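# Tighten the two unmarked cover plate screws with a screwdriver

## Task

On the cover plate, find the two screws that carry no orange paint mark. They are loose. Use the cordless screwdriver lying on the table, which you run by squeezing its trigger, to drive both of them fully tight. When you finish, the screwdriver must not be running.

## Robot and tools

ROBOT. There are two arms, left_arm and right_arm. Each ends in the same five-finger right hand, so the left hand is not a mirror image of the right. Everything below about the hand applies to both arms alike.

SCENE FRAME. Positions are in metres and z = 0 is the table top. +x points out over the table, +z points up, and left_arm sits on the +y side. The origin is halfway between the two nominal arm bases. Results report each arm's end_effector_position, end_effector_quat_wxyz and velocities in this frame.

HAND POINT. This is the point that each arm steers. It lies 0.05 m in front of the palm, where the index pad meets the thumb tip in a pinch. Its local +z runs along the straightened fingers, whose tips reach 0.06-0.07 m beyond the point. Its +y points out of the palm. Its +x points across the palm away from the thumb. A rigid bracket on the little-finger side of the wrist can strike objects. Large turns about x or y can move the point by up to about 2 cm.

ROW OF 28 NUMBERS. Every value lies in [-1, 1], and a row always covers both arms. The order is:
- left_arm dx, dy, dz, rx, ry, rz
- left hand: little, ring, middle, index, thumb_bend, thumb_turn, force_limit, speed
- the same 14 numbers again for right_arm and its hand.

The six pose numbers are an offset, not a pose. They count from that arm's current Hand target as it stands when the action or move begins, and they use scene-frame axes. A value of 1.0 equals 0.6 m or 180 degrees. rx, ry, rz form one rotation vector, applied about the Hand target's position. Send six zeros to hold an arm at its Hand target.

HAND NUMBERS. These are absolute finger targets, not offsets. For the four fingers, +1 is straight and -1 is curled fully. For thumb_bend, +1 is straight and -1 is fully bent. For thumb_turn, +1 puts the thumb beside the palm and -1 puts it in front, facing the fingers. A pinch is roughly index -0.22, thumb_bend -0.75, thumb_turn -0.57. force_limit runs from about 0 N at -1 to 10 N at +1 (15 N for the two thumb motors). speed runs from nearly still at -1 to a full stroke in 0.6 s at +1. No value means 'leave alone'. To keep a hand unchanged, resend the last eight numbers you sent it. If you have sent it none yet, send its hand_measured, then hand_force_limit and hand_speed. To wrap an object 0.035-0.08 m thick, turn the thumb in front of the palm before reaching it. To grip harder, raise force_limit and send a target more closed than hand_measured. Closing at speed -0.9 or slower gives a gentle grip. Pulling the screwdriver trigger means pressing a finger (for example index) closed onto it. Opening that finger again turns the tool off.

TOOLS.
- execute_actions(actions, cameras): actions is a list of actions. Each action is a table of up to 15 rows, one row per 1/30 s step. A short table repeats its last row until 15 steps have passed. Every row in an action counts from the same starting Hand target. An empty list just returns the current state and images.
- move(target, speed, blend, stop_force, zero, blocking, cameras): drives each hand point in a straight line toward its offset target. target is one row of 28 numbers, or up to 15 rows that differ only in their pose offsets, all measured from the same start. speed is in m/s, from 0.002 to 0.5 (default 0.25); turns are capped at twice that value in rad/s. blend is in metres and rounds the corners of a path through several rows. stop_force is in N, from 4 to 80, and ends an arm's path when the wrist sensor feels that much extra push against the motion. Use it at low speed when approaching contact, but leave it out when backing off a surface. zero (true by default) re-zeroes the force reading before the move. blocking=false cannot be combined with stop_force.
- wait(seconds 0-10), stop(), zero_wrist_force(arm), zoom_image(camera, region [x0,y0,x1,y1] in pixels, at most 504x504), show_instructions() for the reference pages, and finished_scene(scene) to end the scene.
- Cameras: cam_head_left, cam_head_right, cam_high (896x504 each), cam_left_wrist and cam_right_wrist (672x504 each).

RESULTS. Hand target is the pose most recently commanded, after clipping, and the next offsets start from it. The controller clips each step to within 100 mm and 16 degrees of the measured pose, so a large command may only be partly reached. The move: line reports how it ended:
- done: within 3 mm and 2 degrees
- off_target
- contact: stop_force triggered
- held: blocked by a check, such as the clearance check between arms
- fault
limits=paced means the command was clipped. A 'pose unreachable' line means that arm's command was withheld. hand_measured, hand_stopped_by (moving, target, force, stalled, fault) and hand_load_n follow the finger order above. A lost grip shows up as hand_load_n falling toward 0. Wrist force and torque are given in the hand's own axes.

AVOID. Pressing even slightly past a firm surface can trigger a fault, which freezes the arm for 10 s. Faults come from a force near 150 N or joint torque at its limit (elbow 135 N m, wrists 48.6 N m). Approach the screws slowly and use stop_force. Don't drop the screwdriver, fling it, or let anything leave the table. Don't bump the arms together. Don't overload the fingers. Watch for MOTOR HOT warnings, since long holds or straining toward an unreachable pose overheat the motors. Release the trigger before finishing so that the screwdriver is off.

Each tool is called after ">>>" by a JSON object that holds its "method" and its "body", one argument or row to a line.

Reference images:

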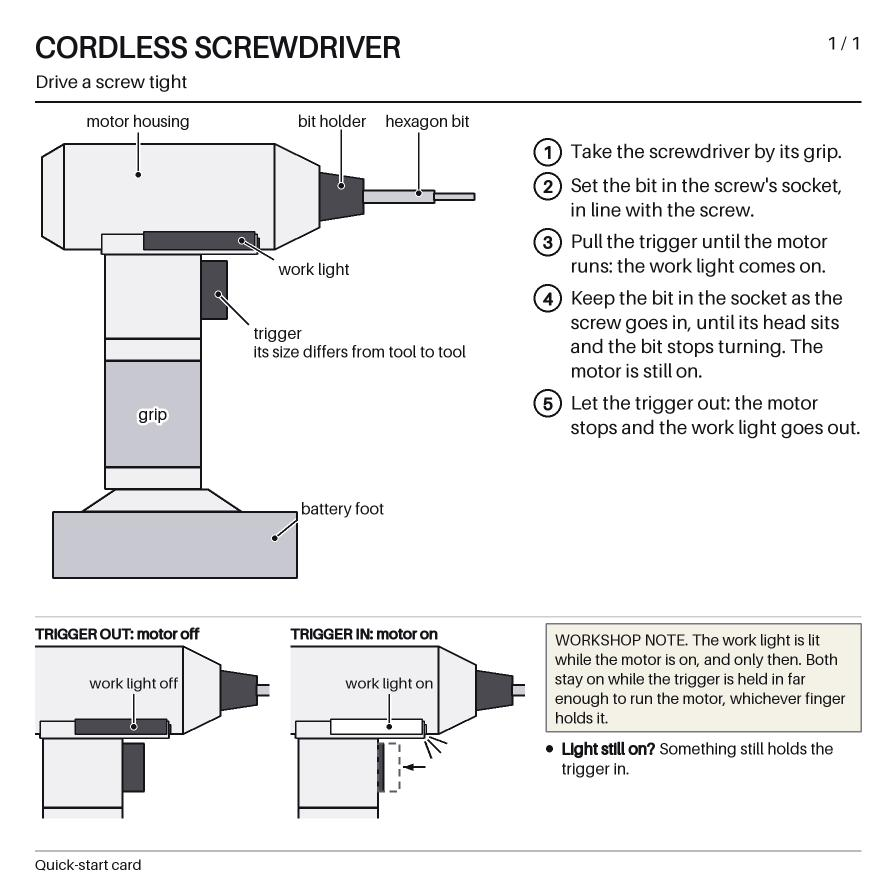

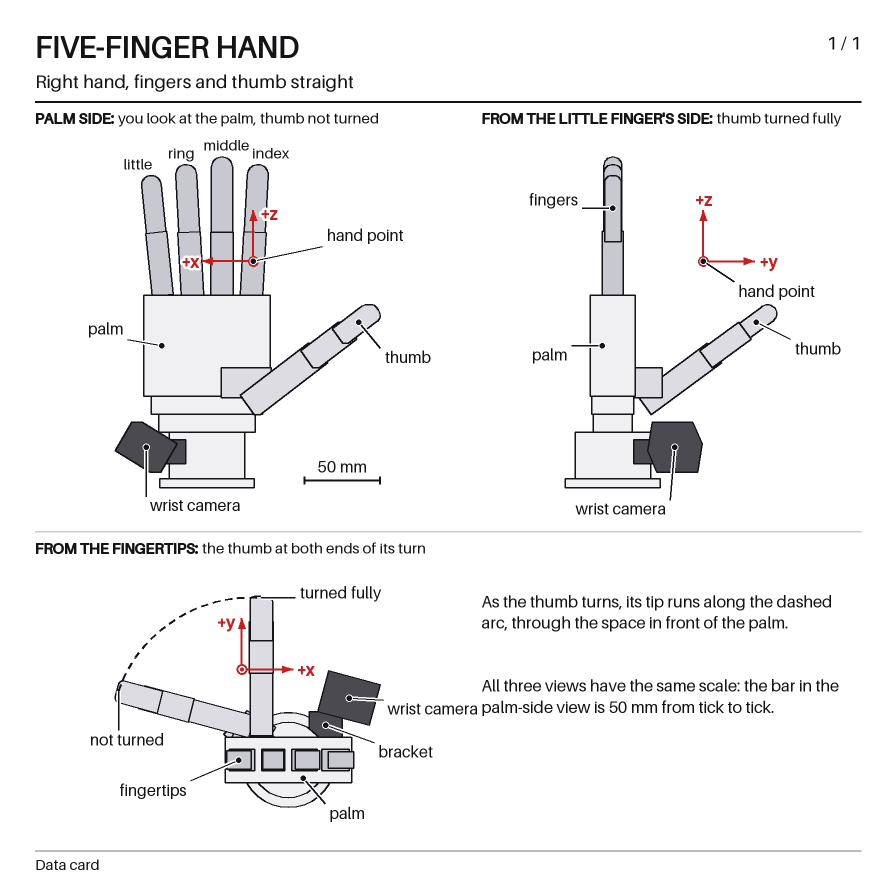

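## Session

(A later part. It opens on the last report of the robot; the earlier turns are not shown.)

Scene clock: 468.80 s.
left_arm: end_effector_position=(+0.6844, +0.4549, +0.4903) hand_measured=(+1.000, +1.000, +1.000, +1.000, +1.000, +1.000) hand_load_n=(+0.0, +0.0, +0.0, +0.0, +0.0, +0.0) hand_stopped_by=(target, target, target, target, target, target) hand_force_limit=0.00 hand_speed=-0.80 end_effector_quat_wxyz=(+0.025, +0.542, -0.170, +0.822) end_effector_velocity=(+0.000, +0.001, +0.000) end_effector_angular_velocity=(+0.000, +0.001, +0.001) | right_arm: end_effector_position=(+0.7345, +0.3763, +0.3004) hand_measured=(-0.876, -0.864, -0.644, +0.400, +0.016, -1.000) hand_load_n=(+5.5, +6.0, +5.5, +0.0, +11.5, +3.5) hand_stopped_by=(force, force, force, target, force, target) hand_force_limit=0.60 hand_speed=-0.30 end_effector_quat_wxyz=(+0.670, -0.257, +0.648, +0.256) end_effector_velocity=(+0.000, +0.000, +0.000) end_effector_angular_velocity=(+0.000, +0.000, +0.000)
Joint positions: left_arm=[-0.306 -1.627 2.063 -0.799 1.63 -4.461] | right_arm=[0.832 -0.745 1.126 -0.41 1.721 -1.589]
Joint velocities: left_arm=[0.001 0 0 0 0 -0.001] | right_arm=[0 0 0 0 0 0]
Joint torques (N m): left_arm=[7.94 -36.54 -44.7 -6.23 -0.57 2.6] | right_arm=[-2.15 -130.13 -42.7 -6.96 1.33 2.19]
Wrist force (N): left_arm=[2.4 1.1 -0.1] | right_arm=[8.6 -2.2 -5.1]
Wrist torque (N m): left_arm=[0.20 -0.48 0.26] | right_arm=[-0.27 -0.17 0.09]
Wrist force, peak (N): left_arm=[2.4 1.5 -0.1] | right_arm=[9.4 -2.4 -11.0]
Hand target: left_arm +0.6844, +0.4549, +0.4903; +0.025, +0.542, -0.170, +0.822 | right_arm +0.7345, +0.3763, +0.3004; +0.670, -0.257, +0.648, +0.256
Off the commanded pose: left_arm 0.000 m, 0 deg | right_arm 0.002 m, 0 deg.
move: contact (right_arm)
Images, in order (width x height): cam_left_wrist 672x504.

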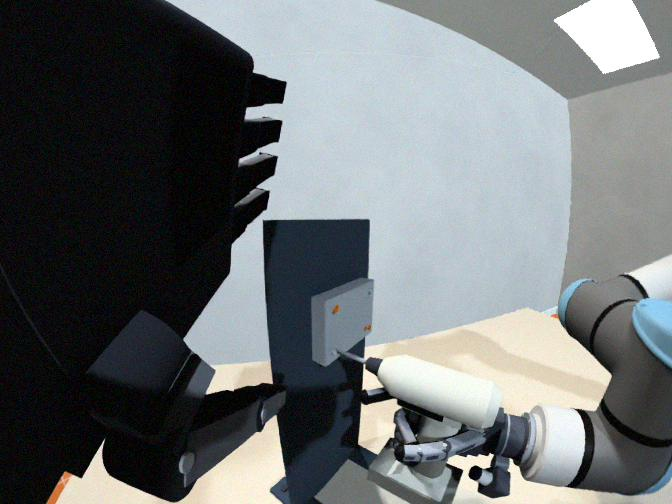

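>>> {"method": "move", "body": {
  "target": [
    [0,0,0,0,0,0,1,1,1,1,1,1,0,-0.8,-0.0089,-0.0062,0,0,0,0,-0.99,-0.99,-0.99,0.4,-0.99,-1,0.6,-0.3],
    [0,0,0,0,0,0,1,1,1,1,1,1,0,-0.8,-0.01368,0.00063,0.00683,0,0,0,-0.99,-0.99,-0.99,0.4,-0.99,-1,0.6,-0.3]
  ],
  "speed": 0.015,
  "cameras": []
}}

>>> {"method": "move", "body": {
  "target": [0,0,0,0,0,0,1,1,1,1,1,1,0,-0.8,0.01092,0.007648,0,0,0,0,-0.99,-0.99,-0.99,0.4,-0.99,-1,0.6,-0.3],
  "speed": 0.004,
  "stop_force": 4,
  "cameras": ["cam_left_wrist"]
}}

>>> {"method": "zoom_image", "body": {
  "camera": "cam_left_wrist",
  "region": [322, 340, 346, 364]
}}

Scene clock: 470.17 s.
left_arm: end_effector_position=(+0.6844, +0.4549, +0.4903) hand_measured=(+1.000, +1.000, +1.000, +1.000, +1.000, +1.000) hand_load_n=(+0.0, +0.0, +0.0, +0.0, +0.0, +0.0) hand_stopped_by=(target, target, target, target, target, target) hand_force_limit=0.00 hand_speed=-0.80 end_effector_quat_wxyz=(+0.025, +0.542, -0.170, +0.822) end_effector_velocity=(+0.000, -0.001, +0.000) end_effector_angular_velocity=(+0.000, +0.000, -0.001) | right_arm: end_effector_position=(+0.7262, +0.3767, +0.3047) hand_measured=(-0.876, -0.864, -0.644, +0.400, +0.016, -1.000) hand_load_n=(+5.0, +6.0, +5.5, +0.0, +11.5, +3.5) hand_stopped_by=(force, force, force, target, force, target) hand_force_limit=0.60 hand_speed=-0.30 end_effector_quat_wxyz=(+0.670, -0.257, +0.648, +0.256) end_effector_velocity=(+0.000, +0.000, -0.001) end_effector_angular_velocity=(-0.001, +0.000, +0.000)
Joint positions: left_arm=[-0.306 -1.627 2.063 -0.799 1.63 -4.461] | right_arm=[0.839 -0.753 1.135 -0.41 1.727 -1.589]
Joint velocities: left_arm=[-0.001 0 0 0 0 0] | right_arm=[0 0 0.001 0 0 0]
Joint torques (N m): left_arm=[11.33 -36.02 -43.63 -6.21 -0.66 2.31] | right_arm=[-0.28 -109.52 -43.04 -4.46 0.61 -1.98]
Wrist force (N): left_arm=[2.4 1.4 -0.1] | right_arm=[7.6 -2.1 -2.6]
Wrist torque (N m): left_arm=[0.25 -0.48 0.28] | right_arm=[-0.35 -0.09 0.05]
Wrist force, peak (N): left_arm=[2.4 1.4 -0.1] | right_arm=[8.9 -2.0 -4.9]
Hand target: left_arm +0.6844, +0.4549, +0.4903; +0.025, +0.542, -0.170, +0.822 | right_arm +0.7263, +0.3766, +0.3045; +0.670, -0.257, +0.648, +0.256
Off the commanded pose: left_arm 0.000 m, 0 deg | right_arm 0.000 m, 0 deg.
move: done
No camera images: "cameras" was empty.

Scene clock: 472.80 s.
left_arm: end_effector_position=(+0.6844, +0.4549, +0.4903) hand_measured=(+1.000, +1.000, +1.000, +1.000, +1.000, +1.000) hand_load_n=(+0.0, +0.0, +0.0, +0.0, +0.0, +0.0) hand_stopped_by=(target, target, target, target, target, target) hand_force_limit=0.00 hand_speed=-0.80 end_effector_quat_wxyz=(+0.025, +0.542, -0.170, +0.822) end_effector_velocity=(+0.000, -0.001, +0.000) end_effector_angular_velocity=(+0.000, +0.001, -0.002) | right_arm: end_effector_position=(+0.7315, +0.3803, +0.3045) hand_measured=(-0.876, -0.864, -0.644, +0.400, +0.016, -1.000) hand_load_n=(+5.5, +6.0, +5.5, +0.0, +11.5, +3.0) hand_stopped_by=(force, force, force, target, force, target) hand_force_limit=0.60 hand_speed=-0.30 end_effector_quat_wxyz=(+0.670, -0.257, +0.648, +0.256) end_effector_velocity=(+0.000, +0.000, +0.002) end_effector_angular_velocity=(+0.002, -0.001, +0.000)
Joint positions: left_arm=[-0.306 -1.627 2.063 -0.799 1.63 -4.461] | right_arm=[0.837 -0.744 1.117 -0.402 1.726 -1.589]
Joint velocities: left_arm=[-0.001 0 0 0.001 0.001 0] | right_arm=[0 -0.001 0 0 0 0]
Joint torques (N m): left_arm=[7.37 -41.09 -43.82 -5.83 -0.13 2.27] | right_arm=[-0.13 -130.19 -42.61 -6.85 1.35 0.55]
Wrist force (N): left_arm=[2.3 1.0 0.0] | right_arm=[8.3 -1.9 -4.0]
Wrist torque (N m): left_arm=[0.17 -0.48 0.26] | right_arm=[-0.28 -0.21 0.08]
Wrist force, peak (N): left_arm=[2.5 1.6 0.4] | right_arm=[9.1 -2.0 -10.2]
Hand target: left_arm +0.6844, +0.4549, +0.4903; +0.025, +0.542, -0.170, +0.822 | right_arm +0.7315, +0.3803, +0.3045; +0.670, -0.257, +0.648, +0.256
Off the commanded pose: left_arm 0.000 m, 0 deg | right_arm 0.002 m, 0 deg.
move: contact (right_arm)
Images, in order (width x height): cam_left_wrist 672x504.

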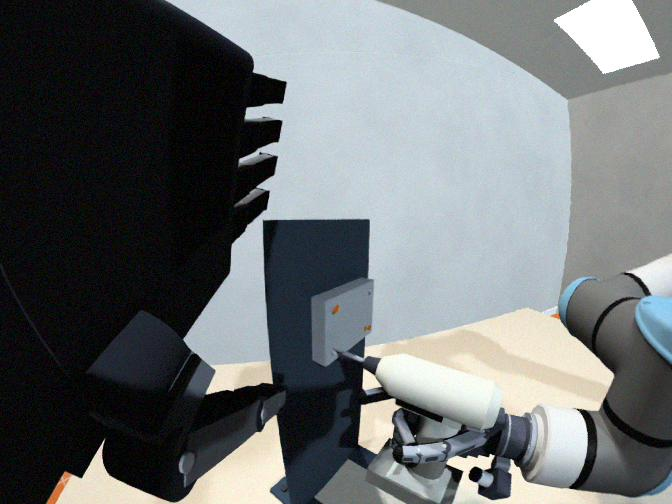

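Scaled by 21.000 from the camera's 672x504 image, which has a finer 960x720 frame.

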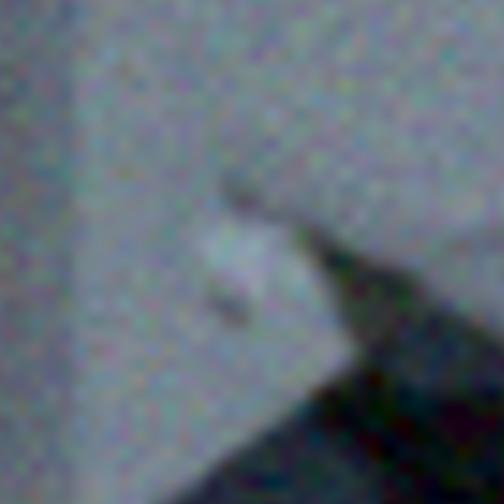

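>>> {"method": "move", "body": {
  "target": [
    [0,0,0,0,0,0,1,1,1,1,1,1,0,-0.8,-0.0089,-0.0062,0,0,0,0,-0.99,-0.99,-0.99,0.4,-0.99,-1,0.6,-0.3],
    [0,0,0,0,0,0,1,1,1,1,1,1,0,-0.8,-0.0089,-0.0062,-0.01667,0,0,0,-0.99,-0.99,-0.99,0.4,-0.99,-1,0.6,-0.3]
  ],
  "speed": 0.015,
  "cameras": []
}}

>>> {"method": "move", "body": {
  "target": [0,0,0,0,0,0,1,1,1,1,1,1,0,-0.8,0.01092,0.007648,0,0,0,0,-0.99,-0.99,-0.99,0.4,-0.99,-1,0.6,-0.3],
  "speed": 0.004,
  "stop_force": 4,
  "cameras": ["cam_left_wrist"]
}}

>>> {"method": "zoom_image", "body": {
  "camera": "cam_left_wrist",
  "region": [322, 340, 346, 364]
}}

Scene clock: 474.40 s.
left_arm: end_effector_position=(+0.6844, +0.4549, +0.4903) hand_measured=(+1.000, +1.000, +1.000, +1.000, +1.000, +1.000) hand_load_n=(+0.0, +0.0, +0.0, +0.0, +0.0, +0.0) hand_stopped_by=(target, target, target, target, target, target) hand_force_limit=0.00 hand_speed=-0.80 end_effector_quat_wxyz=(+0.025, +0.542, -0.170, +0.822) end_effector_velocity=(+0.000, +0.000, +0.000) end_effector_angular_velocity=(+0.000, -0.001, +0.000) | right_arm: end_effector_position=(+0.7261, +0.3766, +0.2944) hand_measured=(-0.876, -0.864, -0.644, +0.400, +0.016, -1.000) hand_load_n=(+5.5, +6.0, +5.5, +0.0, +11.5, +3.5) hand_stopped_by=(force, force, force, target, force, target) hand_force_limit=0.60 hand_speed=-0.30 end_effector_quat_wxyz=(+0.670, -0.257, +0.648, +0.256) end_effector_velocity=(+0.000, +0.000, +0.000) end_effector_angular_velocity=(+0.001, -0.001, +0.001)
Joint positions: left_arm=[-0.306 -1.627 2.063 -0.799 1.63 -4.461] | right_arm=[0.839 -0.747 1.142 -0.423 1.727 -1.589]
Joint velocities: left_arm=[0 0 0 0 0.001 0] | right_arm=[0 0.001 0 -0.002 0 0]
Joint torques (N m): left_arm=[10.07 -39.83 -43.04 -6.35 -0.14 2.39] | right_arm=[1.94 -123.15 -46.42 -3.95 -0.14 -1.9]
Wrist force (N): left_arm=[2.1 0.9 -0.5] | right_arm=[8.0 -2.0 -2.3]
Wrist torque (N m): left_arm=[0.18 -0.42 0.24] | right_arm=[-0.35 -0.17 0.07]
Wrist force, peak (N): left_arm=[2.5 1.5 -0.2] | right_arm=[8.2 -2.0 -4.4]
Hand target: left_arm +0.6844, +0.4549, +0.4903; +0.025, +0.542, -0.170, +0.822 | right_arm +0.7262, +0.3766, +0.2945; +0.670, -0.257, +0.648, +0.256
Off the commanded pose: left_arm 0.000 m, 0 deg | right_arm 0.000 m, 0 deg.
move: done
No camera images: "cameras" was empty.

Scene clock: 476.07 s.
left_arm: end_effector_position=(+0.6844, +0.4549, +0.4903) hand_measured=(+1.000, +1.000, +1.000, +1.000, +1.000, +1.000) hand_load_n=(+0.0, +0.0, -0.5, +0.0, +0.0, +0.0) hand_stopped_by=(target, target, target, target, target, target) hand_force_limit=0.00 hand_speed=-0.80 end_effector_quat_wxyz=(+0.025, +0.542, -0.170, +0.822) end_effector_velocity=(+0.000, +0.000, +0.000) end_effector_angular_velocity=(+0.002, -0.001, +0.000) | right_arm: end_effector_position=(+0.7283, +0.3780, +0.2945) hand_measured=(-0.876, -0.864, -0.644, +0.400, +0.016, -1.000) hand_load_n=(+5.5, +6.0, +6.0, +0.0, +11.5, +3.0) hand_stopped_by=(force, force, force, target, force, target) hand_force_limit=0.60 hand_speed=-0.30 end_effector_quat_wxyz=(+0.670, -0.257, +0.648, +0.256) end_effector_velocity=(+0.000, +0.000, +0.000) end_effector_angular_velocity=(+0.001, +0.000, +0.000)
Joint positions: left_arm=[-0.306 -1.627 2.063 -0.799 1.63 -4.461] | right_arm=[0.838 -0.743 1.135 -0.42 1.727 -1.589]
Joint velocities: left_arm=[0 -0.001 0 0 0.001 0.002] | right_arm=[0 0 0 -0.001 0 0]
Joint torques (N m): left_arm=[9.98 -39.04 -42.23 -6.08 -0.43 2.71] | right_arm=[0.33 -129.12 -42.29 -6.81 1.35 -0.86]
Wrist force (N): left_arm=[2.4 1.1 -0.2] | right_arm=[8.3 -1.7 -4.5]
Wrist torque (N m): left_arm=[0.20 -0.48 0.26] | right_arm=[-0.24 -0.20 0.08]
Wrist force, peak (N): left_arm=[2.5 1.3 0.0] | right_arm=[9.6 -1.6 -10.4]
Hand target: left_arm +0.6844, +0.4549, +0.4903; +0.025, +0.542, -0.170, +0.822 | right_arm +0.7282, +0.3780, +0.2945; +0.670, -0.257, +0.648, +0.256
Off the commanded pose: left_arm 0.000 m, 0 deg | right_arm 0.005 m, 0 deg.
move: contact (right_arm)
Images, in order (width x height): cam_left_wrist 672x504.

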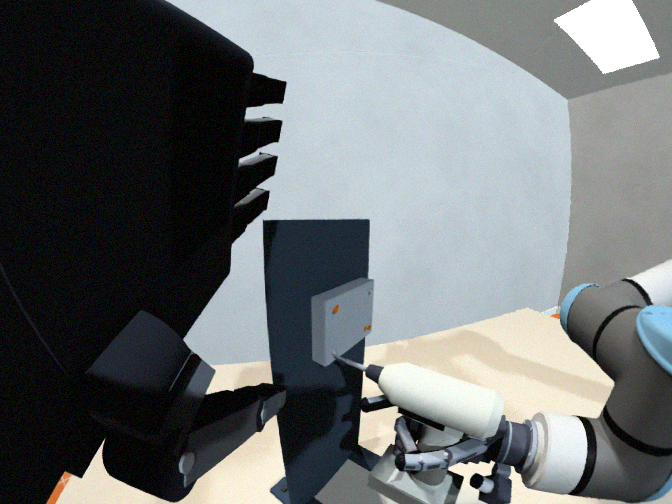

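Scaled by 21.000 from the camera's 672x504 image, which has a finer 960x720 frame.

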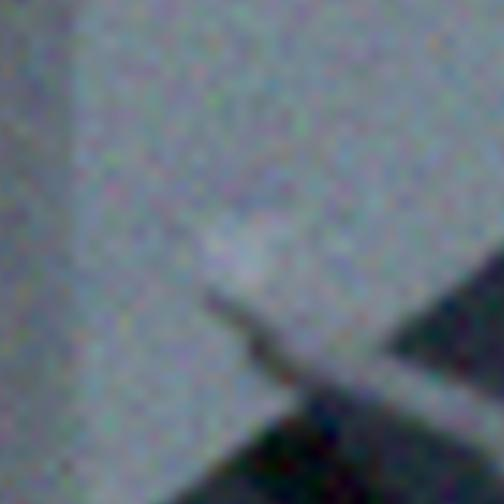

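>>> {"method": "move", "body": {
  "target": [
    [0,0,0,0,0,0,1,1,1,1,1,1,0,-0.8,-0.003,-0.0021,0,0,0,0,-0.99,-0.99,-0.99,0.4,-0.99,-1,0.6,-0.3],
    [0,0,0,0,0,0,1,1,1,1,1,1,0,-0.8,-0.003,-0.0021,-0.005,0,0,0,-0.99,-0.99,-0.99,0.4,-0.99,-1,0.6,-0.3]
  ],
  "speed": 0.015,
  "cameras": []
}}

>>> {"method": "move", "body": {
  "target": [0,0,0,0,0,0,1,1,1,1,1,1,0,-0.8,0.01092,0.007648,0,0,0,0,-0.99,-0.99,-0.99,0.4,-0.99,-1,0.6,-0.3],
  "speed": 0.004,
  "stop_force": 4,
  "cameras": []
}}

Scene clock: 480.53 s.
left_arm: end_effector_position=(+0.6844, +0.4549, +0.4903) hand_measured=(+1.000, +1.000, +1.000, +1.000, +1.000, +1.000) hand_load_n=(+0.0, +0.0, +0.0, +0.0, +0.0, +0.0) hand_stopped_by=(target, target, target, target, target, target) hand_force_limit=0.00 hand_speed=-0.80 end_effector_quat_wxyz=(+0.025, +0.542, -0.170, +0.822) end_effector_velocity=(+0.000, +0.001, -0.001) end_effector_angular_velocity=(-0.001, +0.001, +0.001) | right_arm: end_effector_position=(+0.7264, +0.3768, +0.2915) hand_measured=(-0.876, -0.864, -0.644, +0.400, +0.016, -1.000) hand_load_n=(+5.5, +6.0, +6.0, +0.0, +12.0, +3.0) hand_stopped_by=(force, force, force, target, force, target) hand_force_limit=0.60 hand_speed=-0.30 end_effector_quat_wxyz=(+0.670, -0.257, +0.648, +0.256) end_effector_velocity=(+0.000, +0.000, +0.000) end_effector_angular_velocity=(+0.000, +0.000, -0.001)
Joint positions: left_arm=[-0.306 -1.627 2.063 -0.799 1.63 -4.461] | right_arm=[0.839 -0.744 1.143 -0.427 1.727 -1.589]
Joint velocities: left_arm=[0.001 0.001 0 0 0 -0.001] | right_arm=[0 0 0 0 0.001 0]
Joint torques (N m): left_arm=[8.46 -38.81 -44.73 -5.85 -0.32 1.88] | right_arm=[8.11 -117.34 -44.27 -4.62 1.25 -1.99]
Wrist force (N): left_arm=[2.1 1.5 -0.3] | right_arm=[7.7 -2.0 -2.5]
Wrist torque (N m): left_arm=[0.26 -0.42 0.26] | right_arm=[-0.34 -0.11 0.05]
Wrist force, peak (N): left_arm=[2.5 1.3 -0.4] | right_arm=[8.7 -1.7 -4.7]
Hand target: left_arm +0.6844, +0.4549, +0.4903; +0.025, +0.542, -0.170, +0.822 | right_arm +0.7264, +0.3768, +0.2915; +0.670, -0.257, +0.648, +0.256
Off the commanded pose: left_arm 0.000 m, 0 deg | right_arm 0.000 m, 0 deg.
move: done
No camera images: "cameras" was empty.

Scene clock: 483.10 s.
left_arm: end_effector_position=(+0.6844, +0.4549, +0.4903) hand_measured=(+1.000, +1.000, +1.000, +1.000, +1.000, +1.000) hand_load_n=(+0.0, +0.0, +0.0, +0.0, +0.0, +0.0) hand_stopped_by=(target, target, target, target, target, target) hand_force_limit=0.00 hand_speed=-0.80 end_effector_quat_wxyz=(+0.025, +0.542, -0.170, +0.822) end_effector_velocity=(+0.000, -0.002, +0.000) end_effector_angular_velocity=(-0.001, +0.000, -0.003) | right_arm: end_effector_position=(+0.7315, +0.3803, +0.2915) hand_measured=(-0.876, -0.864, -0.644, +0.400, +0.016, -1.000) hand_load_n=(+5.5, +6.0, +6.0, +0.0, +11.5, +3.0) hand_stopped_by=(force, force, force, target, force, target) hand_force_limit=0.60 hand_speed=-0.30 end_effector_quat_wxyz=(+0.670, -0.257, +0.648, +0.256) end_effector_velocity=(+0.000, +0.000, -0.001) end_effector_angular_velocity=(+0.000, +0.001, +0.000)
Joint positions: left_arm=[-0.306 -1.627 2.063 -0.799 1.63 -4.461] | right_arm=[0.837 -0.735 1.125 -0.419 1.726 -1.589]
Joint velocities: left_arm=[-0.002 0 0 0 0 -0.001] | right_arm=[0 0.001 0 0 0 0]
Joint torques (N m): left_arm=[7.81 -37.72 -42.66 -5.87 -0.71 2.22] | right_arm=[-2.61 -130.11 -42.25 -6.9 1.38 0.47]
Wrist force (N): left_arm=[2.2 1.4 -0.1] | right_arm=[8.3 -2.0 -4.6]
Wrist torque (N m): left_arm=[0.24 -0.45 0.26] | right_arm=[-0.28 -0.19 0.07]
Wrist force, peak (N): left_arm=[2.6 1.4 0.0] | right_arm=[9.3 -1.8 -11.0]
Hand target: left_arm +0.6844, +0.4549, +0.4903; +0.025, +0.542, -0.170, +0.822 | right_arm +0.7315, +0.3803, +0.2915; +0.670, -0.257, +0.648, +0.256
Off the commanded pose: left_arm 0.000 m, 0 deg | right_arm 0.002 m, 0 deg.
move: contact (right_arm)
No camera images: "cameras" was empty.

>>> {"method": "move", "body": {
  "target": [
    [0,0,0,0,0,0,1,1,1,1,1,1,0,-0.8,-0.00874,-0.00612,0,0,0,0,-0.99,-0.99,-0.99,-0.9,-0.99,-1,0.6,-0.6],
    [0,0,0,0,0,0,1,1,1,1,1,1,0,-0.8,-0.00769,-0.00762,0.00833,0,0,0,-0.99,-0.99,-0.99,-0.9,-0.99,-1,0.6,-0.6]
  ],
  "speed": 0.015,
  "cameras": []
}}

>>> {"method": "move", "body": {
  "target": [0,0,0,0,0,0,1,1,1,1,1,1,0,-0.8,0.00819,0.005736,0,0,0,0,-0.99,-0.99,-0.99,-0.9,-0.99,-1,0.6,-0.6],
  "speed": 0.003,
  "stop_force": 5,
  "cameras": []
}}

>>> {"method": "move", "body": {
  "target": [
    [0,0,0,0,0,0,1,1,1,1,1,1,0,-0.8,0.0001365,0.0000956,0,0,0,0,-0.99,-0.99,-0.99,-0.9,-0.99,-1,0.6,-0.6],
    [0,0,0,0,0,0,1,1,1,1,1,1,0,-0.8,-0.0034,0.00413,0,0,0,0,-0.99,-0.99,-0.99,-0.9,-0.99,-1,0.6,-0.6]
  ],
  "speed": 0.003,
  "cameras": []
}}

Scene clock: 485.60 s.
left_arm: end_effector_position=(+0.6844, +0.4549, +0.4903) hand_measured=(+1.000, +1.000, +1.000, +1.000, +1.000, +1.000) hand_load_n=(+0.0, +0.0, +0.0, +0.0, +0.0, +0.0) hand_stopped_by=(target, target, target, target, target, target) hand_force_limit=0.00 hand_speed=-0.80 end_effector_quat_wxyz=(+0.025, +0.542, -0.170, +0.822) end_effector_velocity=(+0.000, +0.000, +0.000) end_effector_angular_velocity=(-0.001, +0.000, -0.001) | right_arm: end_effector_position=(+0.7269, +0.3758, +0.2965) hand_measured=(-0.876, -0.864, -0.644, -0.860, +0.016, -1.000) hand_load_n=(+5.5, +5.5, +5.5, +11.0, +12.0, +3.0) hand_stopped_by=(force, force, force, force, force, target) hand_force_limit=0.60 hand_speed=-0.60 end_effector_quat_wxyz=(+0.670, -0.257, +0.648, +0.256) end_effector_velocity=(+0.000, +0.000, -0.002) end_effector_angular_velocity=(-0.001, +0.001, +0.000)
Joint positions: left_arm=[-0.306 -1.627 2.063 -0.799 1.63 -4.461] | right_arm=[0.838 -0.749 1.142 -0.421 1.726 -1.589]
Joint velocities: left_arm=[0 0 0 -0.001 0 -0.001] | right_arm=[0 0.001 0 -0.001 0 0]
Joint torques (N m): left_arm=[9.96 -34.67 -42.34 -5.83 -0.66 2.08] | right_arm=[-15.14 -110.2 -43.13 -6.47 0.69 -1.78]
Wrist force (N): left_arm=[2.3 1.0 -0.5] | right_arm=[8.1 -2.0 -2.6]
Wrist torque (N m): left_arm=[0.20 -0.45 0.26] | right_arm=[-0.33 -0.18 0.08]
Wrist force, peak (N): left_arm=[2.6 1.3 0.1] | right_arm=[8.5 -1.9 -4.9]
Hand target: left_arm +0.6844, +0.4549, +0.4903; +0.025, +0.542, -0.170, +0.822 | right_arm +0.7269, +0.3757, +0.2965; +0.670, -0.257, +0.648, +0.256
Off the commanded pose: left_arm 0.000 m, 0 deg | right_arm 0.000 m, 0 deg.
move: done
No camera images: "cameras" was empty.

Scene clock: 487.63 s.
left_arm: end_effector_position=(+0.6844, +0.4549, +0.4903) hand_measured=(+1.000, +1.000, +1.000, +1.000, +1.000, +1.000) hand_load_n=(+0.0, +0.0, +0.0, +0.0, +0.0, +0.0) hand_stopped_by=(target, target, target, target, target, target) hand_force_limit=0.00 hand_speed=-0.80 end_effector_quat_wxyz=(+0.025, +0.542, -0.170, +0.822) end_effector_velocity=(+0.000, +0.000, +0.000) end_effector_angular_velocity=(+0.000, -0.001, +0.001) | right_arm: end_effector_position=(+0.7292, +0.3773, +0.2965) hand_measured=(-0.876, -0.864, -0.644, -0.860, +0.016, -1.000) hand_load_n=(+5.5, +5.0, +5.0, +10.0, +12.5, +2.5) hand_stopped_by=(force, force, force, force, force, target) hand_force_limit=0.60 hand_speed=-0.60 end_effector_quat_wxyz=(+0.670, -0.258, +0.648, +0.256) end_effector_velocity=(+0.000, +0.000, -0.001) end_effector_angular_velocity=(-0.001, +0.001, +0.000)
Joint positions: left_arm=[-0.306 -1.627 2.063 -0.799 1.63 -4.461] | right_arm=[0.837 -0.745 1.134 -0.418 1.726 -1.589]
Joint velocities: left_arm=[0 -0.001 0 0 0 0.001] | right_arm=[0 0.001 0 0 0 0]
Joint torques (N m): left_arm=[8.63 -39.28 -42.53 -5.22 -0.82 1.93] | right_arm=[-6.15 -129.18 -42.53 -6.82 1.24 -0.22]
Wrist force (N): left_arm=[2.1 1.1 0.1] | right_arm=[8.4 -1.8 -4.7]
Wrist torque (N m): left_arm=[0.18 -0.44 0.24] | right_arm=[-0.23 -0.20 0.08]
Wrist force, peak (N): left_arm=[2.3 1.6 -0.3] | right_arm=[9.0 -1.3 -9.9]
Hand target: left_arm +0.6844, +0.4549, +0.4903; +0.025, +0.542, -0.170, +0.822 | right_arm +0.7292, +0.3774, +0.2965; +0.670, -0.258, +0.648, +0.256
Off the commanded pose: left_arm 0.000 m, 0 deg | right_arm 0.003 m, 0 deg.
move: contact (right_arm)
No camera images: "cameras" was empty.

Scene clock: 488.97 s.
left_arm: end_effector_position=(+0.6844, +0.4549, +0.4903) hand_measured=(+1.000, +1.000, +1.000, +1.000, +1.000, +1.000) hand_load_n=(+0.0, +0.0, +0.0, +0.0, +0.0, +0.0) hand_stopped_by=(target, target, target, target, target, target) hand_force_limit=0.00 hand_speed=-0.80 end_effector_quat_wxyz=(+0.025, +0.542, -0.170, +0.822) end_effector_velocity=(+0.000, +0.001, +0.000) end_effector_angular_velocity=(-0.001, +0.000, +0.001) | right_arm: end_effector_position=(+0.7271, +0.3799, +0.2965) hand_measured=(-0.876, -0.864, -0.644, -0.860, +0.016, -1.000) hand_load_n=(+5.5, +5.0, +5.5, +10.0, +12.5, +2.5) hand_stopped_by=(force, force, force, force, force, target) hand_force_limit=0.60 hand_speed=-0.60 end_effector_quat_wxyz=(+0.670, -0.258, +0.648, +0.256) end_effector_velocity=(+0.000, +0.000, +0.002) end_effector_angular_velocity=(+0.001, -0.001, -0.001)
Joint positions: left_arm=[-0.306 -1.627 2.063 -0.799 1.63 -4.461] | right_arm=[0.84 -0.743 1.13 -0.416 1.729 -1.589]
Joint velocities: left_arm=[0 0 0 0 -0.001 -0.001] | right_arm=[0 -0.002 0 0.001 0 0]
Joint torques (N m): left_arm=[8.28 -36.52 -43.33 -5.54 -0.52 2.18] | right_arm=[9.77 -112.44 -50.74 -1.98 1.69 -2.03]
Wrist force (N): left_arm=[2.2 1.6 0.2] | right_arm=[7.9 -2.1 -2.6]
Wrist torque (N m): left_arm=[0.25 -0.46 0.27] | right_arm=[-0.35 -0.14 0.06]
Wrist force, peak (N): left_arm=[2.4 1.4 -0.1] | right_arm=[9.3 -1.7 -10.1]
Hand target: left_arm +0.6844, +0.4549, +0.4903; +0.025, +0.542, -0.170, +0.822 | right_arm +0.7271, +0.3798, +0.2965; +0.670, -0.258, +0.648, +0.256
Off the commanded pose: left_arm 0.000 m, 0 deg | right_arm 0.000 m, 0 deg.
move: done
No camera images: "cameras" was empty.

>>> {"method": "wait", "body": {
  "seconds": 0
}}

>>> {"method": "zoom_image", "body": {
  "camera": "cam_left_wrist",
  "region": [300, 310, 380, 370]
}}

Scene clock: 489.70 s.
left_arm: end_effector_position=(+0.6844, +0.4549, +0.4903) hand_measured=(+1.000, +1.000, +1.000, +1.000, +1.000, +1.000) hand_load_n=(+0.0, +0.0, +0.0, +0.0, +0.0, +0.0) hand_stopped_by=(target, target, target, target, target, target) hand_force_limit=0.00 hand_speed=-0.80 end_effector_quat_wxyz=(+0.025, +0.542, -0.170, +0.822) end_effector_velocity=(+0.000, +0.000, +0.000) end_effector_angular_velocity=(+0.001, +0.000, +0.000) | right_arm: end_effector_position=(+0.7271, +0.3799, +0.2965) hand_measured=(-0.876, -0.864, -0.644, -0.860, +0.016, -1.000) hand_load_n=(+5.5, +5.5, +5.0, +10.5, +12.5, +3.0) hand_stopped_by=(force, force, force, force, force, target) hand_force_limit=0.60 hand_speed=-0.60 end_effector_quat_wxyz=(+0.670, -0.258, +0.648, +0.256) end_effector_velocity=(+0.000, +0.000, +0.001) end_effector_angular_velocity=(+0.002, -0.001, +0.000)
Joint positions: left_arm=[-0.306 -1.627 2.063 -0.799 1.63 -4.461] | right_arm=[0.84 -0.743 1.13 -0.416 1.729 -1.589]
Joint velocities: left_arm=[0 0 0 0.001 0 0.001] | right_arm=[0 -0.001 0 -0.001 0 0]
Joint torques (N m): left_arm=[5.42 -40.58 -42.59 -5.37 -0.32 2.04] | right_arm=[1.7 -117.95 -43.63 -3.46 -0.01 -1.88]
Wrist force (N): left_arm=[2.1 1.2 -0.4] | right_arm=[7.9 -2.3 -2.7]
Wrist torque (N m): left_arm=[0.23 -0.43 0.25] | right_arm=[-0.37 -0.13 0.05]
Wrist force, peak (N): left_arm=[2.7 0.9 -0.1] | right_arm=[8.3 -2.1 -2.6]
Hand target: left_arm +0.6844, +0.4549, +0.4903; +0.025, +0.542, -0.170, +0.822 | right_arm +0.7271, +0.3798, +0.2965; +0.670, -0.258, +0.648, +0.256
Off the commanded pose: left_arm 0.000 m, 0 deg | right_arm 0.000 m, 0 deg.

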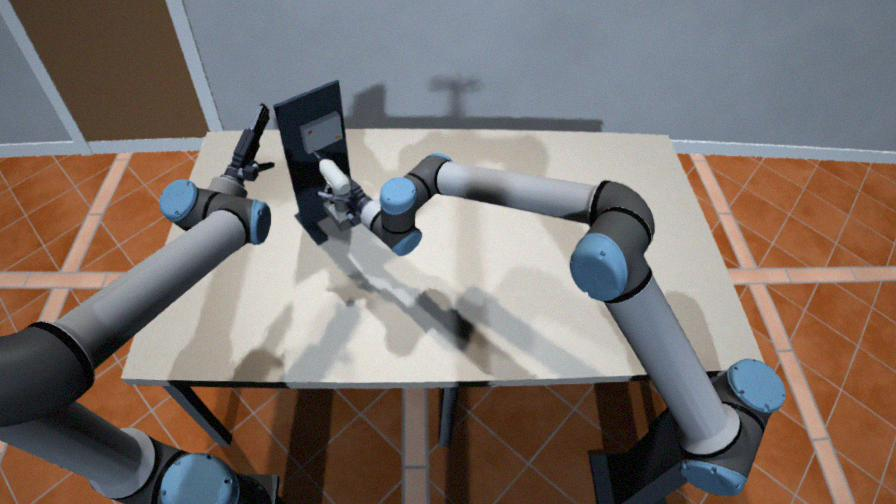

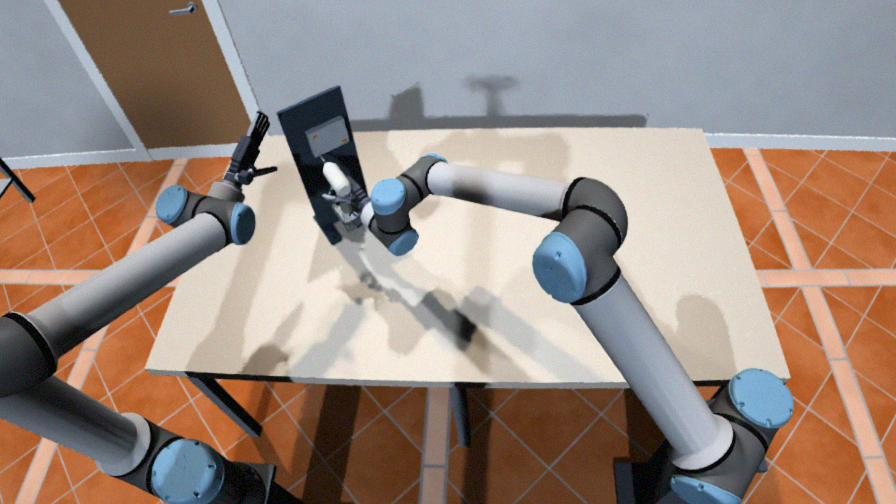

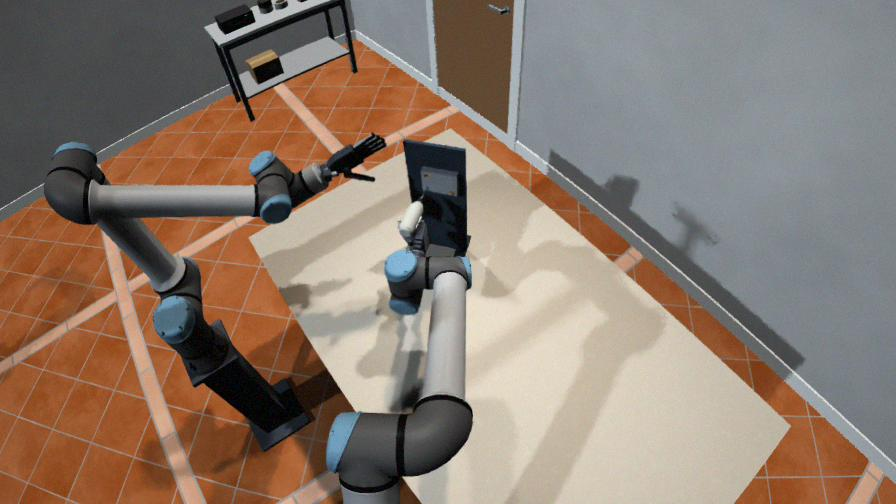

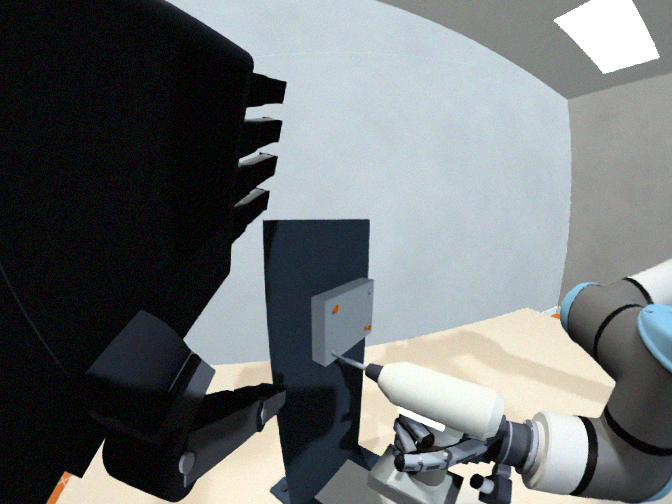

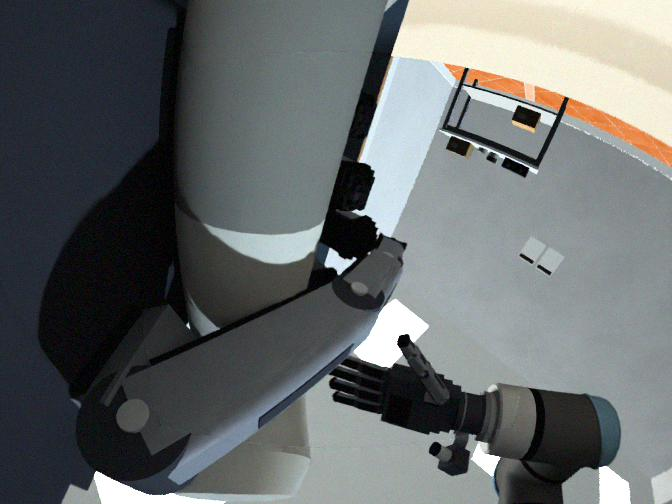

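Scaled by 6.300 from the camera's 672x504 image, which has a finer 960x720 frame.

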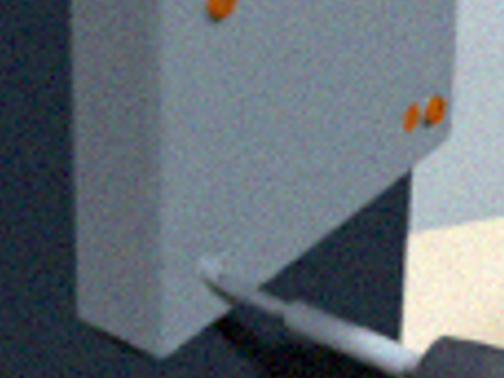

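>>> {"method": "move", "body": {
  "target": [
    [0,0,0,0,0,0,1,1,1,1,1,1,0,-0.8,0.00034,0.00024,0.00083,0,0,0,-0.99,-0.99,-0.99,-0.9,-0.99,-1,0.6,-0.6],
    [0,0,0,0,0,0,1,1,1,1,1,1,0,-0.8,0.00411,-0.003835,0.00083,0,0,0,-0.99,-0.99,-0.99,-0.9,-0.99,-1,0.6,-0.6]
  ],
  "speed": 0.003,
  "cameras": []
}}

Scene clock: 491.50 s.
left_arm: end_effector_position=(+0.6844, +0.4549, +0.4903) hand_measured=(+1.000, +1.000, +1.000, +1.000, +1.000, +1.000) hand_load_n=(+0.0, +0.0, +0.0, +0.0, +0.0, +0.0) hand_stopped_by=(target, target, target, target, target, target) hand_force_limit=0.00 hand_speed=-0.80 end_effector_quat_wxyz=(+0.025, +0.542, -0.170, +0.822) end_effector_velocity=(+0.000, +0.000, +0.000) end_effector_angular_velocity=(+0.002, -0.001, +0.000) | right_arm: end_effector_position=(+0.7296, +0.3775, +0.2970) hand_measured=(-0.876, -0.864, -0.644, -0.860, +0.016, -1.000) hand_load_n=(+6.0, +5.5, +5.0, +8.5, +13.0, +2.0) hand_stopped_by=(force, force, force, force, force, target) hand_force_limit=0.60 hand_speed=-0.60 end_effector_quat_wxyz=(+0.670, -0.258, +0.648, +0.256) end_effector_velocity=(+0.000, +0.000, +0.001) end_effector_angular_velocity=(+0.001, +0.000, +0.000)
Joint positions: left_arm=[-0.306 -1.627 2.063 -0.799 1.63 -4.461] | right_arm=[0.837 -0.744 1.133 -0.416 1.725 -1.589]
Joint velocities: left_arm=[0 0 0 0 0 0.002] | right_arm=[0 0 0 -0.001 0 0]
Joint torques (N m): left_arm=[8.81 -36.39 -41.63 -4.99 -0.67 1.98] | right_arm=[-16.37 -126.36 -47.28 -7.82 -0.13 1.35]
Wrist force (N): left_arm=[2.2 1.3 -0.6] | right_arm=[9.1 -0.9 -17.9]
Wrist torque (N m): left_arm=[0.26 -0.43 0.26] | right_arm=[0.27 -0.50 0.07]
Wrist force, peak (N): left_arm=[2.4 1.5 0.1] | right_arm=[9.1 -0.9 -17.9]
Hand target: left_arm +0.6844, +0.4549, +0.4903; +0.025, +0.542, -0.170, +0.822 | right_arm +0.7296, +0.3775, +0.2970; +0.670, -0.258, +0.648, +0.256
Off the commanded pose: left_arm 0.000 m, 0 deg | right_arm 0.000 m, 0 deg.
move: done
No camera images: "cameras" was empty.

>>> {"method": "move", "body": {
  "target": [
    [0,0,0,0,0,0,1,1,1,1,1,1,0,-0.8,-0.00048,-0.000335,0.0005,0,0,0,-0.99,-0.99,-0.99,-0.9,-0.99,-1,0.6,-0.6],
    [0,0,0,0,0,0,1,1,1,1,1,1,0,-0.8,-0.003635,0.00417,0.0005,0,0,0,-0.99,-0.99,-0.99,-0.9,-0.99,-1,0.6,-0.6]
  ],
  "speed": 0.003,
  "cameras": []
}}

Scene clock: 493.17 s.
left_arm: end_effector_position=(+0.6844, +0.4549, +0.4903) hand_measured=(+1.000, +1.000, +1.000, +1.000, +1.000, +1.000) hand_load_n=(+0.0, +0.0, +0.0, +0.0, +0.0, +0.0) hand_stopped_by=(target, target, target, target, target, target) hand_force_limit=0.00 hand_speed=-0.80 end_effector_quat_wxyz=(+0.025, +0.542, -0.170, +0.822) end_effector_velocity=(+0.000, -0.001, +0.000) end_effector_angular_velocity=(+0.000, +0.000, -0.001) | right_arm: end_effector_position=(+0.7274, +0.3801, +0.2973) hand_measured=(-0.876, -0.864, -0.644, -0.860, +0.016, -1.000) hand_load_n=(+5.5, +5.0, +5.0, +9.0, +13.0, +2.5) hand_stopped_by=(force, force, force, force, force, target) hand_force_limit=0.60 hand_speed=-0.60 end_effector_quat_wxyz=(+0.670, -0.258, +0.648, +0.256) end_effector_velocity=(+0.000, +0.000, -0.002) end_effector_angular_velocity=(-0.001, +0.001, -0.001)
Joint positions: left_arm=[-0.306 -1.627 2.063 -0.799 1.63 -4.461] | right_arm=[0.84 -0.743 1.129 -0.414 1.729 -1.589]
Joint velocities: left_arm=[-0.001 0 0 0.001 0 0] | right_arm=[0 0.001 0 0 0 0]
Joint torques (N m): left_arm=[7.58 -36.86 -43.75 -5.56 -0.69 2.3] | right_arm=[9.99 -112.63 -51.43 -2.47 1.72 -1.71]
Wrist force (N): left_arm=[2.0 1.1 -0.1] | right_arm=[8.6 -2.0 -5.6]
Wrist torque (N m): left_arm=[0.20 -0.42 0.24] | right_arm=[-0.22 -0.24 0.09]
Wrist force, peak (N): left_arm=[2.5 1.3 0.1] | right_arm=[9.2 -0.7 -18.1]
Hand target: left_arm +0.6844, +0.4549, +0.4903; +0.025, +0.542, -0.170, +0.822 | right_arm +0.7274, +0.3800, +0.2973; +0.670, -0.258, +0.648, +0.256
Off the commanded pose: left_arm 0.000 m, 0 deg | right_arm 0.000 m, 0 deg.
move: done
No camera images: "cameras" was empty.

>>> {"method": "move", "body": {
  "target": [
    [0,0,0,0,0,0,1,1,1,1,1,1,0,-0.8,0,0,0.0005,0,0,0,-0.99,-0.99,-0.99,-0.9,-0.99,-1,0.6,-0.6],
    [0,0,0,0,0,0,1,1,1,1,1,1,0,-0.8,0.003055,-0.004575,0.0005,0,0,0,-0.99,-0.99,-0.99,-0.9,-0.99,-1,0.6,-0.6]
  ],
  "speed": 0.003,
  "cameras": []
}}

Scene clock: 494.87 s.
left_arm: end_effector_position=(+0.6844, +0.4549, +0.4903) hand_measured=(+1.000, +1.000, +1.000, +1.000, +1.000, +1.000) hand_load_n=(-0.5, +0.0, +0.0, +0.0, +0.0, +0.0) hand_stopped_by=(target, target, target, target, target, target) hand_force_limit=0.00 hand_speed=-0.80 end_effector_quat_wxyz=(+0.025, +0.542, -0.170, +0.822) end_effector_velocity=(+0.000, +0.000, +0.000) end_effector_angular_velocity=(-0.001, +0.001, +0.000) | right_arm: end_effector_position=(+0.7292, +0.3773, +0.2976) hand_measured=(-0.876, -0.864, -0.644, -0.860, +0.016, -1.000) hand_load_n=(+5.5, +5.0, +4.5, +9.0, +13.0, +2.5) hand_stopped_by=(force, force, force, force, force, target) hand_force_limit=0.60 hand_speed=-0.60 end_effector_quat_wxyz=(+0.670, -0.258, +0.648, +0.256) end_effector_velocity=(+0.000, +0.000, +0.001) end_effector_angular_velocity=(+0.001, -0.001, +0.000)
Joint positions: left_arm=[-0.306 -1.627 2.063 -0.799 1.63 -4.461] | right_arm=[0.837 -0.745 1.133 -0.416 1.725 -1.589]
Joint velocities: left_arm=[0 0 0 0 0 -0.001] | right_arm=[0 -0.001 0 -0.001 0 0]
Joint torques (N m): left_arm=[7.34 -39.5 -42.02 -5.11 -0.57 2.24] | right_arm=[-10.53 -125.94 -42.86 -6.49 -0.91 1.22]
Wrist force (N): left_arm=[2.3 1.7 -0.2] | right_arm=[8.1 -2.3 -2.5]
Wrist torque (N m): left_arm=[0.28 -0.46 0.27] | right_arm=[-0.38 -0.18 0.06]
Wrist force, peak (N): left_arm=[2.6 1.5 0.1] | right_arm=[8.5 -2.0 -5.9]
Hand target: left_arm +0.6844, +0.4549, +0.4903; +0.025, +0.542, -0.170, +0.822 | right_arm +0.7292, +0.3773, +0.2976; +0.670, -0.258, +0.648, +0.256
Off the commanded pose: left_arm 0.000 m, 0 deg | right_arm 0.000 m, 0 deg.
move: done
No camera images: "cameras" was empty.

>>> {"method": "move", "body": {
  "target": [
    [0,0,0,0,0,0,1,1,1,1,1,1,0,-0.8,0.00041,0.00029,0.0005,0,0,0,-0.99,-0.99,-0.99,-0.9,-0.99,-1,0.6,-0.6],
    [0,0,0,0,0,0,1,1,1,1,1,1,0,-0.8,-0.002815,0.004745,0.0005,0,0,0,-0.99,-0.99,-0.99,-0.9,-0.99,-1,0.6,-0.6]
  ],
  "speed": 0.003,
  "cameras": []
}}

>>> {"method": "move", "body": {
  "target": [
    [0,0,0,0,0,0,1,1,1,1,1,1,0,-0.8,0,0,0.0005,0,0,0,-0.99,-0.99,-0.99,-0.9,-0.99,-1,0.6,-0.6],
    [0,0,0,0,0,0,1,1,1,1,1,1,0,-0.8,0.003395,-0.004335,0.0005,0,0,0,-0.99,-0.99,-0.99,-0.9,-0.99,-1,0.6,-0.6]
  ],
  "speed": 0.003,
  "cameras": []
}}

Scene clock: 496.57 s.
left_arm: end_effector_position=(+0.6844, +0.4549, +0.4903) hand_measured=(+1.000, +1.000, +1.000, +1.000, +1.000, +1.000) hand_load_n=(+0.0, +0.0, +0.0, +0.0, +0.0, +0.0) hand_stopped_by=(target, target, target, target, target, target) hand_force_limit=0.00 hand_speed=-0.80 end_effector_quat_wxyz=(+0.025, +0.542, -0.170, +0.822) end_effector_velocity=(+0.000, +0.000, +0.000) end_effector_angular_velocity=(+0.000, +0.001, +0.000) | right_arm: end_effector_position=(+0.7275, +0.3801, +0.2979) hand_measured=(-0.876, -0.864, -0.644, -0.860, +0.016, -1.000) hand_load_n=(+5.5, +5.5, +5.0, +9.5, +13.5, +2.5) hand_stopped_by=(force, force, force, force, force, target) hand_force_limit=0.60 hand_speed=-0.60 end_effector_quat_wxyz=(+0.670, -0.258, +0.648, +0.256) end_effector_velocity=(+0.000, +0.000, +0.000) end_effector_angular_velocity=(-0.001, +0.000, +0.000)
Joint positions: left_arm=[-0.306 -1.627 2.063 -0.799 1.63 -4.461] | right_arm=[0.84 -0.743 1.128 -0.413 1.729 -1.589]
Joint velocities: left_arm=[0 0 0 0.001 -0.001 0] | right_arm=[0 0 0 0.001 0 0]
Joint torques (N m): left_arm=[6 -41.49 -41.77 -4.72 -0.99 2.28] | right_arm=[11.43 -111.81 -51.22 -2.31 0.89 -1.67]
Wrist force (N): left_arm=[1.9 1.0 -0.1] | right_arm=[7.5 -4.6 -7.2]
Wrist torque (N m): left_arm=[0.18 -0.41 0.23] | right_arm=[0.02 -0.32 0.11]
Wrist force, peak (N): left_arm=[2.6 1.2 -0.1] | right_arm=[9.2 -1.8 -15.5]
Hand target: left_arm +0.6844, +0.4549, +0.4903; +0.025, +0.542, -0.170, +0.822 | right_arm +0.7275, +0.3801, +0.2979; +0.670, -0.258, +0.648, +0.256
Off the commanded pose: left_arm 0.000 m, 0 deg | right_arm 0.000 m, 0 deg.
move: done
No camera images: "cameras" was empty.

Scene clock: 498.00 s.
left_arm: end_effector_position=(+0.6844, +0.4549, +0.4903) hand_measured=(+1.000, +1.000, +1.000, +1.000, +1.000, +1.000) hand_load_n=(+0.0, +0.0, +0.0, +0.0, +0.0, +0.0) hand_stopped_by=(target, target, target, target, target, target) hand_force_limit=0.00 hand_speed=-0.80 end_effector_quat_wxyz=(+0.025, +0.542, -0.170, +0.822) end_effector_velocity=(+0.000, +0.000, +0.000) end_effector_angular_velocity=(-0.001, +0.001, +0.000) | right_arm: end_effector_position=(+0.7296, +0.3775, +0.2982) hand_measured=(-0.876, -0.864, -0.644, -0.860, +0.016, -1.000) hand_load_n=(+6.0, +5.0, +4.5, +8.5, +13.5, +2.0) hand_stopped_by=(force, force, force, force, force, target) hand_force_limit=0.60 hand_speed=-0.60 end_effector_quat_wxyz=(+0.670, -0.258, +0.648, +0.256) end_effector_velocity=(+0.000, +0.000, +0.000) end_effector_angular_velocity=(+0.000, +0.000, +0.000)
Joint positions: left_arm=[-0.306 -1.627 2.063 -0.799 1.63 -4.461] | right_arm=[0.837 -0.745 1.132 -0.415 1.725 -1.589]
Joint velocities: left_arm=[0 0 0 0 0 -0.001] | right_arm=[0 0 0 0 0 0]
Joint torques (N m): left_arm=[6.65 -34.79 -42.23 -5.12 -0.46 2.39] | right_arm=[-15.68 -125.98 -47.62 -7.83 -0.63 1.35]
Wrist force (N): left_arm=[2.1 1.3 -0.1] | right_arm=[9.3 -1.8 -16.6]
Wrist torque (N m): left_arm=[0.23 -0.43 0.25] | right_arm=[0.29 -0.48 0.11]
Wrist force, peak (N): left_arm=[2.7 1.2 -0.3] | right_arm=[9.3 -1.8 -16.6]
Hand target: left_arm +0.6844, +0.4549, +0.4903; +0.025, +0.542, -0.170, +0.822 | right_arm +0.7296, +0.3775, +0.2982; +0.670, -0.258, +0.648, +0.256
Off the commanded pose: left_arm 0.000 m, 0 deg | right_arm 0.000 m, 0 deg.
move: done
No camera images: "cameras" was empty.

>>> {"method": "move", "body": {
  "target": [
    [0,0,0,0,0,0,1,1,1,1,1,1,0,-0.8,-0.00027,-0.00019,0.0005,0,0,0,-0.99,-0.99,-0.99,-0.9,-0.99,-1,0.6,-0.6],
    [0,0,0,0,0,0,1,1,1,1,1,1,0,-0.8,-0.003425,0.004315,0.0005,0,0,0,-0.99,-0.99,-0.99,-0.9,-0.99,-1,0.6,-0.6]
  ],
  "speed": 0.003,
  "cameras": []
}}

>>> {"method": "move", "body": {
  "target": [
    [0,0,0,0,0,0,1,1,1,1,1,1,0,-0.8,0,0,0.0005,0,0,0,-0.99,-0.99,-0.99,-0.9,-0.99,-1,0.6,-0.6],
    [0,0,0,0,0,0,1,1,1,1,1,1,0,-0.8,0.003395,-0.004335,0.0005,0,0,0,-0.99,-0.99,-0.99,-0.9,-0.99,-1,0.6,-0.6]
  ],
  "speed": 0.003,
  "cameras": []
}}

>>> {"method": "move", "body": {
  "target": [
    [0,0,0,0,0,0,1,1,1,1,1,1,0,-0.8,-0.00027,-0.00019,0.0005,0,0,0,-0.99,-0.99,-0.99,-0.9,-0.99,-1,0.6,-0.6],
    [0,0,0,0,0,0,1,1,1,1,1,1,0,-0.8,-0.003425,0.004315,0.0005,0,0,0,-0.99,-0.99,-0.99,-0.9,-0.99,-1,0.6,-0.6]
  ],
  "speed": 0.003,
  "cameras": []
}}

Scene clock: 499.77 s.
left_arm: end_effector_position=(+0.6844, +0.4549, +0.4903) hand_measured=(+1.000, +1.000, +1.000, +1.000, +1.000, +1.000) hand_load_n=(+0.0, +0.0, +0.0, +0.0, +0.0, +0.0) hand_stopped_by=(target, target, target, target, target, target) hand_force_limit=0.00 hand_speed=-0.80 end_effector_quat_wxyz=(+0.025, +0.542, -0.170, +0.822) end_effector_velocity=(+0.000, +0.000, +0.000) end_effector_angular_velocity=(+0.000, -0.001, +0.000) | right_arm: end_effector_position=(+0.7275, +0.3801, +0.2985) hand_measured=(-0.876, -0.864, -0.644, -0.860, +0.016, -1.000) hand_load_n=(+5.0, +5.0, +5.0, +9.5, +13.5, +2.5) hand_stopped_by=(force, force, force, force, force, target) hand_force_limit=0.60 hand_speed=-0.60 end_effector_quat_wxyz=(+0.670, -0.258, +0.648, +0.256) end_effector_velocity=(+0.000, +0.000, -0.002) end_effector_angular_velocity=(-0.001, +0.001, +0.000)
Joint positions: left_arm=[-0.306 -1.627 2.063 -0.799 1.63 -4.461] | right_arm=[0.84 -0.743 1.128 -0.413 1.729 -1.589]
Joint velocities: left_arm=[0 0 0 -0.001 0 0.001] | right_arm=[0 0.001 0 0 0 0]
Joint torques (N m): left_arm=[4.97 -39.71 -42.91 -5.17 -0.79 1.97] | right_arm=[10.64 -113.76 -52.69 -2.88 0.98 -1.83]
Wrist force (N): left_arm=[2.1 1.0 -0.2] | right_arm=[9.2 -3.5 -6.4]
Wrist torque (N m): left_arm=[0.19 -0.44 0.25] | right_arm=[-0.06 -0.24 0.17]
Wrist force, peak (N): left_arm=[2.2 1.4 -0.7] | right_arm=[9.2 -1.9 -16.9]
Hand target: left_arm +0.6844, +0.4549, +0.4903; +0.025, +0.542, -0.170, +0.822 | right_arm +0.7275, +0.3801, +0.2985; +0.670, -0.258, +0.648, +0.256
Off the commanded pose: left_arm 0.000 m, 0 deg | right_arm 0.000 m, 0 deg.
move: done
No camera images: "cameras" was empty.

Scene clock: 501.20 s.
left_arm: end_effector_position=(+0.6844, +0.4549, +0.4903) hand_measured=(+1.000, +1.000, +1.000, +1.000, +1.000, +1.000) hand_load_n=(+0.0, +0.0, +0.0, +0.0, +0.0, +0.0) hand_stopped_by=(target, target, target, target, target, target) hand_force_limit=0.00 hand_speed=-0.80 end_effector_quat_wxyz=(+0.025, +0.542, -0.170, +0.822) end_effector_velocity=(+0.000, +0.000, +0.000) end_effector_angular_velocity=(-0.001, +0.000, -0.001) | right_arm: end_effector_position=(+0.7296, +0.3775, +0.2988) hand_measured=(-0.876, -0.864, -0.644, -0.860, +0.016, -1.000) hand_load_n=(+5.5, +5.0, +4.5, +8.5, +13.5, +2.5) hand_stopped_by=(force, force, force, force, force, target) hand_force_limit=0.60 hand_speed=-0.60 end_effector_quat_wxyz=(+0.670, -0.258, +0.648, +0.256) end_effector_velocity=(+0.000, +0.000, +0.001) end_effector_angular_velocity=(+0.000, +0.000, +0.000)
Joint positions: left_arm=[-0.306 -1.627 2.063 -0.799 1.63 -4.461] | right_arm=[0.837 -0.746 1.132 -0.414 1.725 -1.589]
Joint velocities: left_arm=[0 0 0 0 0 -0.001] | right_arm=[0 -0.001 0 0.001 0 0]
Joint torques (N m): left_arm=[8.6 -34.35 -42.46 -4.76 0.14 1.45] | right_arm=[-15.22 -125.13 -45.93 -7.39 -0.22 1.41]
Wrist force (N): left_arm=[2.2 1.3 -0.3] | right_arm=[8.3 -0.3 -14.4]
Wrist torque (N m): left_arm=[0.25 -0.45 0.27] | right_arm=[0.13 -0.52 0.04]
Wrist force, peak (N): left_arm=[2.5 1.3 -0.5] | right_arm=[8.4 -0.5 -14.9]
Hand target: left_arm +0.6844, +0.4549, +0.4903; +0.025, +0.542, -0.170, +0.822 | right_arm +0.7296, +0.3775, +0.2988; +0.670, -0.258, +0.648, +0.256
Off the commanded pose: left_arm 0.000 m, 0 deg | right_arm 0.000 m, 0 deg.
move: done
No camera images: "cameras" was empty.

Scene clock: 502.63 s.
left_arm: end_effector_position=(+0.6844, +0.4549, +0.4903) hand_measured=(+1.000, +1.000, +1.000, +1.000, +1.000, +1.000) hand_load_n=(+0.0, +0.0, +0.0, -0.5, +0.0, +0.0) hand_stopped_by=(target, target, target, target, target, target) hand_force_limit=0.00 hand_speed=-0.80 end_effector_quat_wxyz=(+0.025, +0.542, -0.170, +0.822) end_effector_velocity=(+0.000, +0.000, +0.000) end_effector_angular_velocity=(+0.001, +0.000, +0.000) | right_arm: end_effector_position=(+0.7275, +0.3801, +0.2990) hand_measured=(-0.876, -0.864, -0.644, -0.860, +0.016, -1.000) hand_load_n=(+4.5, +4.5, +5.0, +9.0, +13.5, +3.0) hand_stopped_by=(force, force, force, force, force, target) hand_force_limit=0.60 hand_speed=-0.60 end_effector_quat_wxyz=(+0.670, -0.258, +0.648, +0.256) end_effector_velocity=(+0.000, +0.000, -0.002) end_effector_angular_velocity=(-0.001, +0.000, +0.000)
Joint positions: left_arm=[-0.306 -1.627 2.063 -0.799 1.63 -4.461] | right_arm=[0.84 -0.744 1.127 -0.412 1.729 -1.589]
Joint velocities: left_arm=[0 0 0 0 0 0.002] | right_arm=[0 0.002 0 -0.001 0 0]
Joint torques (N m): left_arm=[4.7 -39.78 -41.03 -4.8 0.02 2.02] | right_arm=[10.54 -118.05 -53.66 -4.14 1.06 -1.7]
Wrist force (N): left_arm=[2.0 1.2 -0.4] | right_arm=[10.6 -3.1 -8.0]
Wrist torque (N m): left_arm=[0.23 -0.41 0.24] | right_arm=[0.05 -0.10 0.24]
Wrist force, peak (N): left_arm=[2.4 1.4 -0.1] | right_arm=[8.7 -0.5 -14.6]
Hand target: left_arm +0.6844, +0.4549, +0.4903; +0.025, +0.542, -0.170, +0.822 | right_arm +0.7275, +0.3801, +0.2991; +0.670, -0.258, +0.648, +0.256
Off the commanded pose: left_arm 0.000 m, 0 deg | right_arm 0.000 m, 0 deg.
move: done
No camera images: "cameras" was empty.


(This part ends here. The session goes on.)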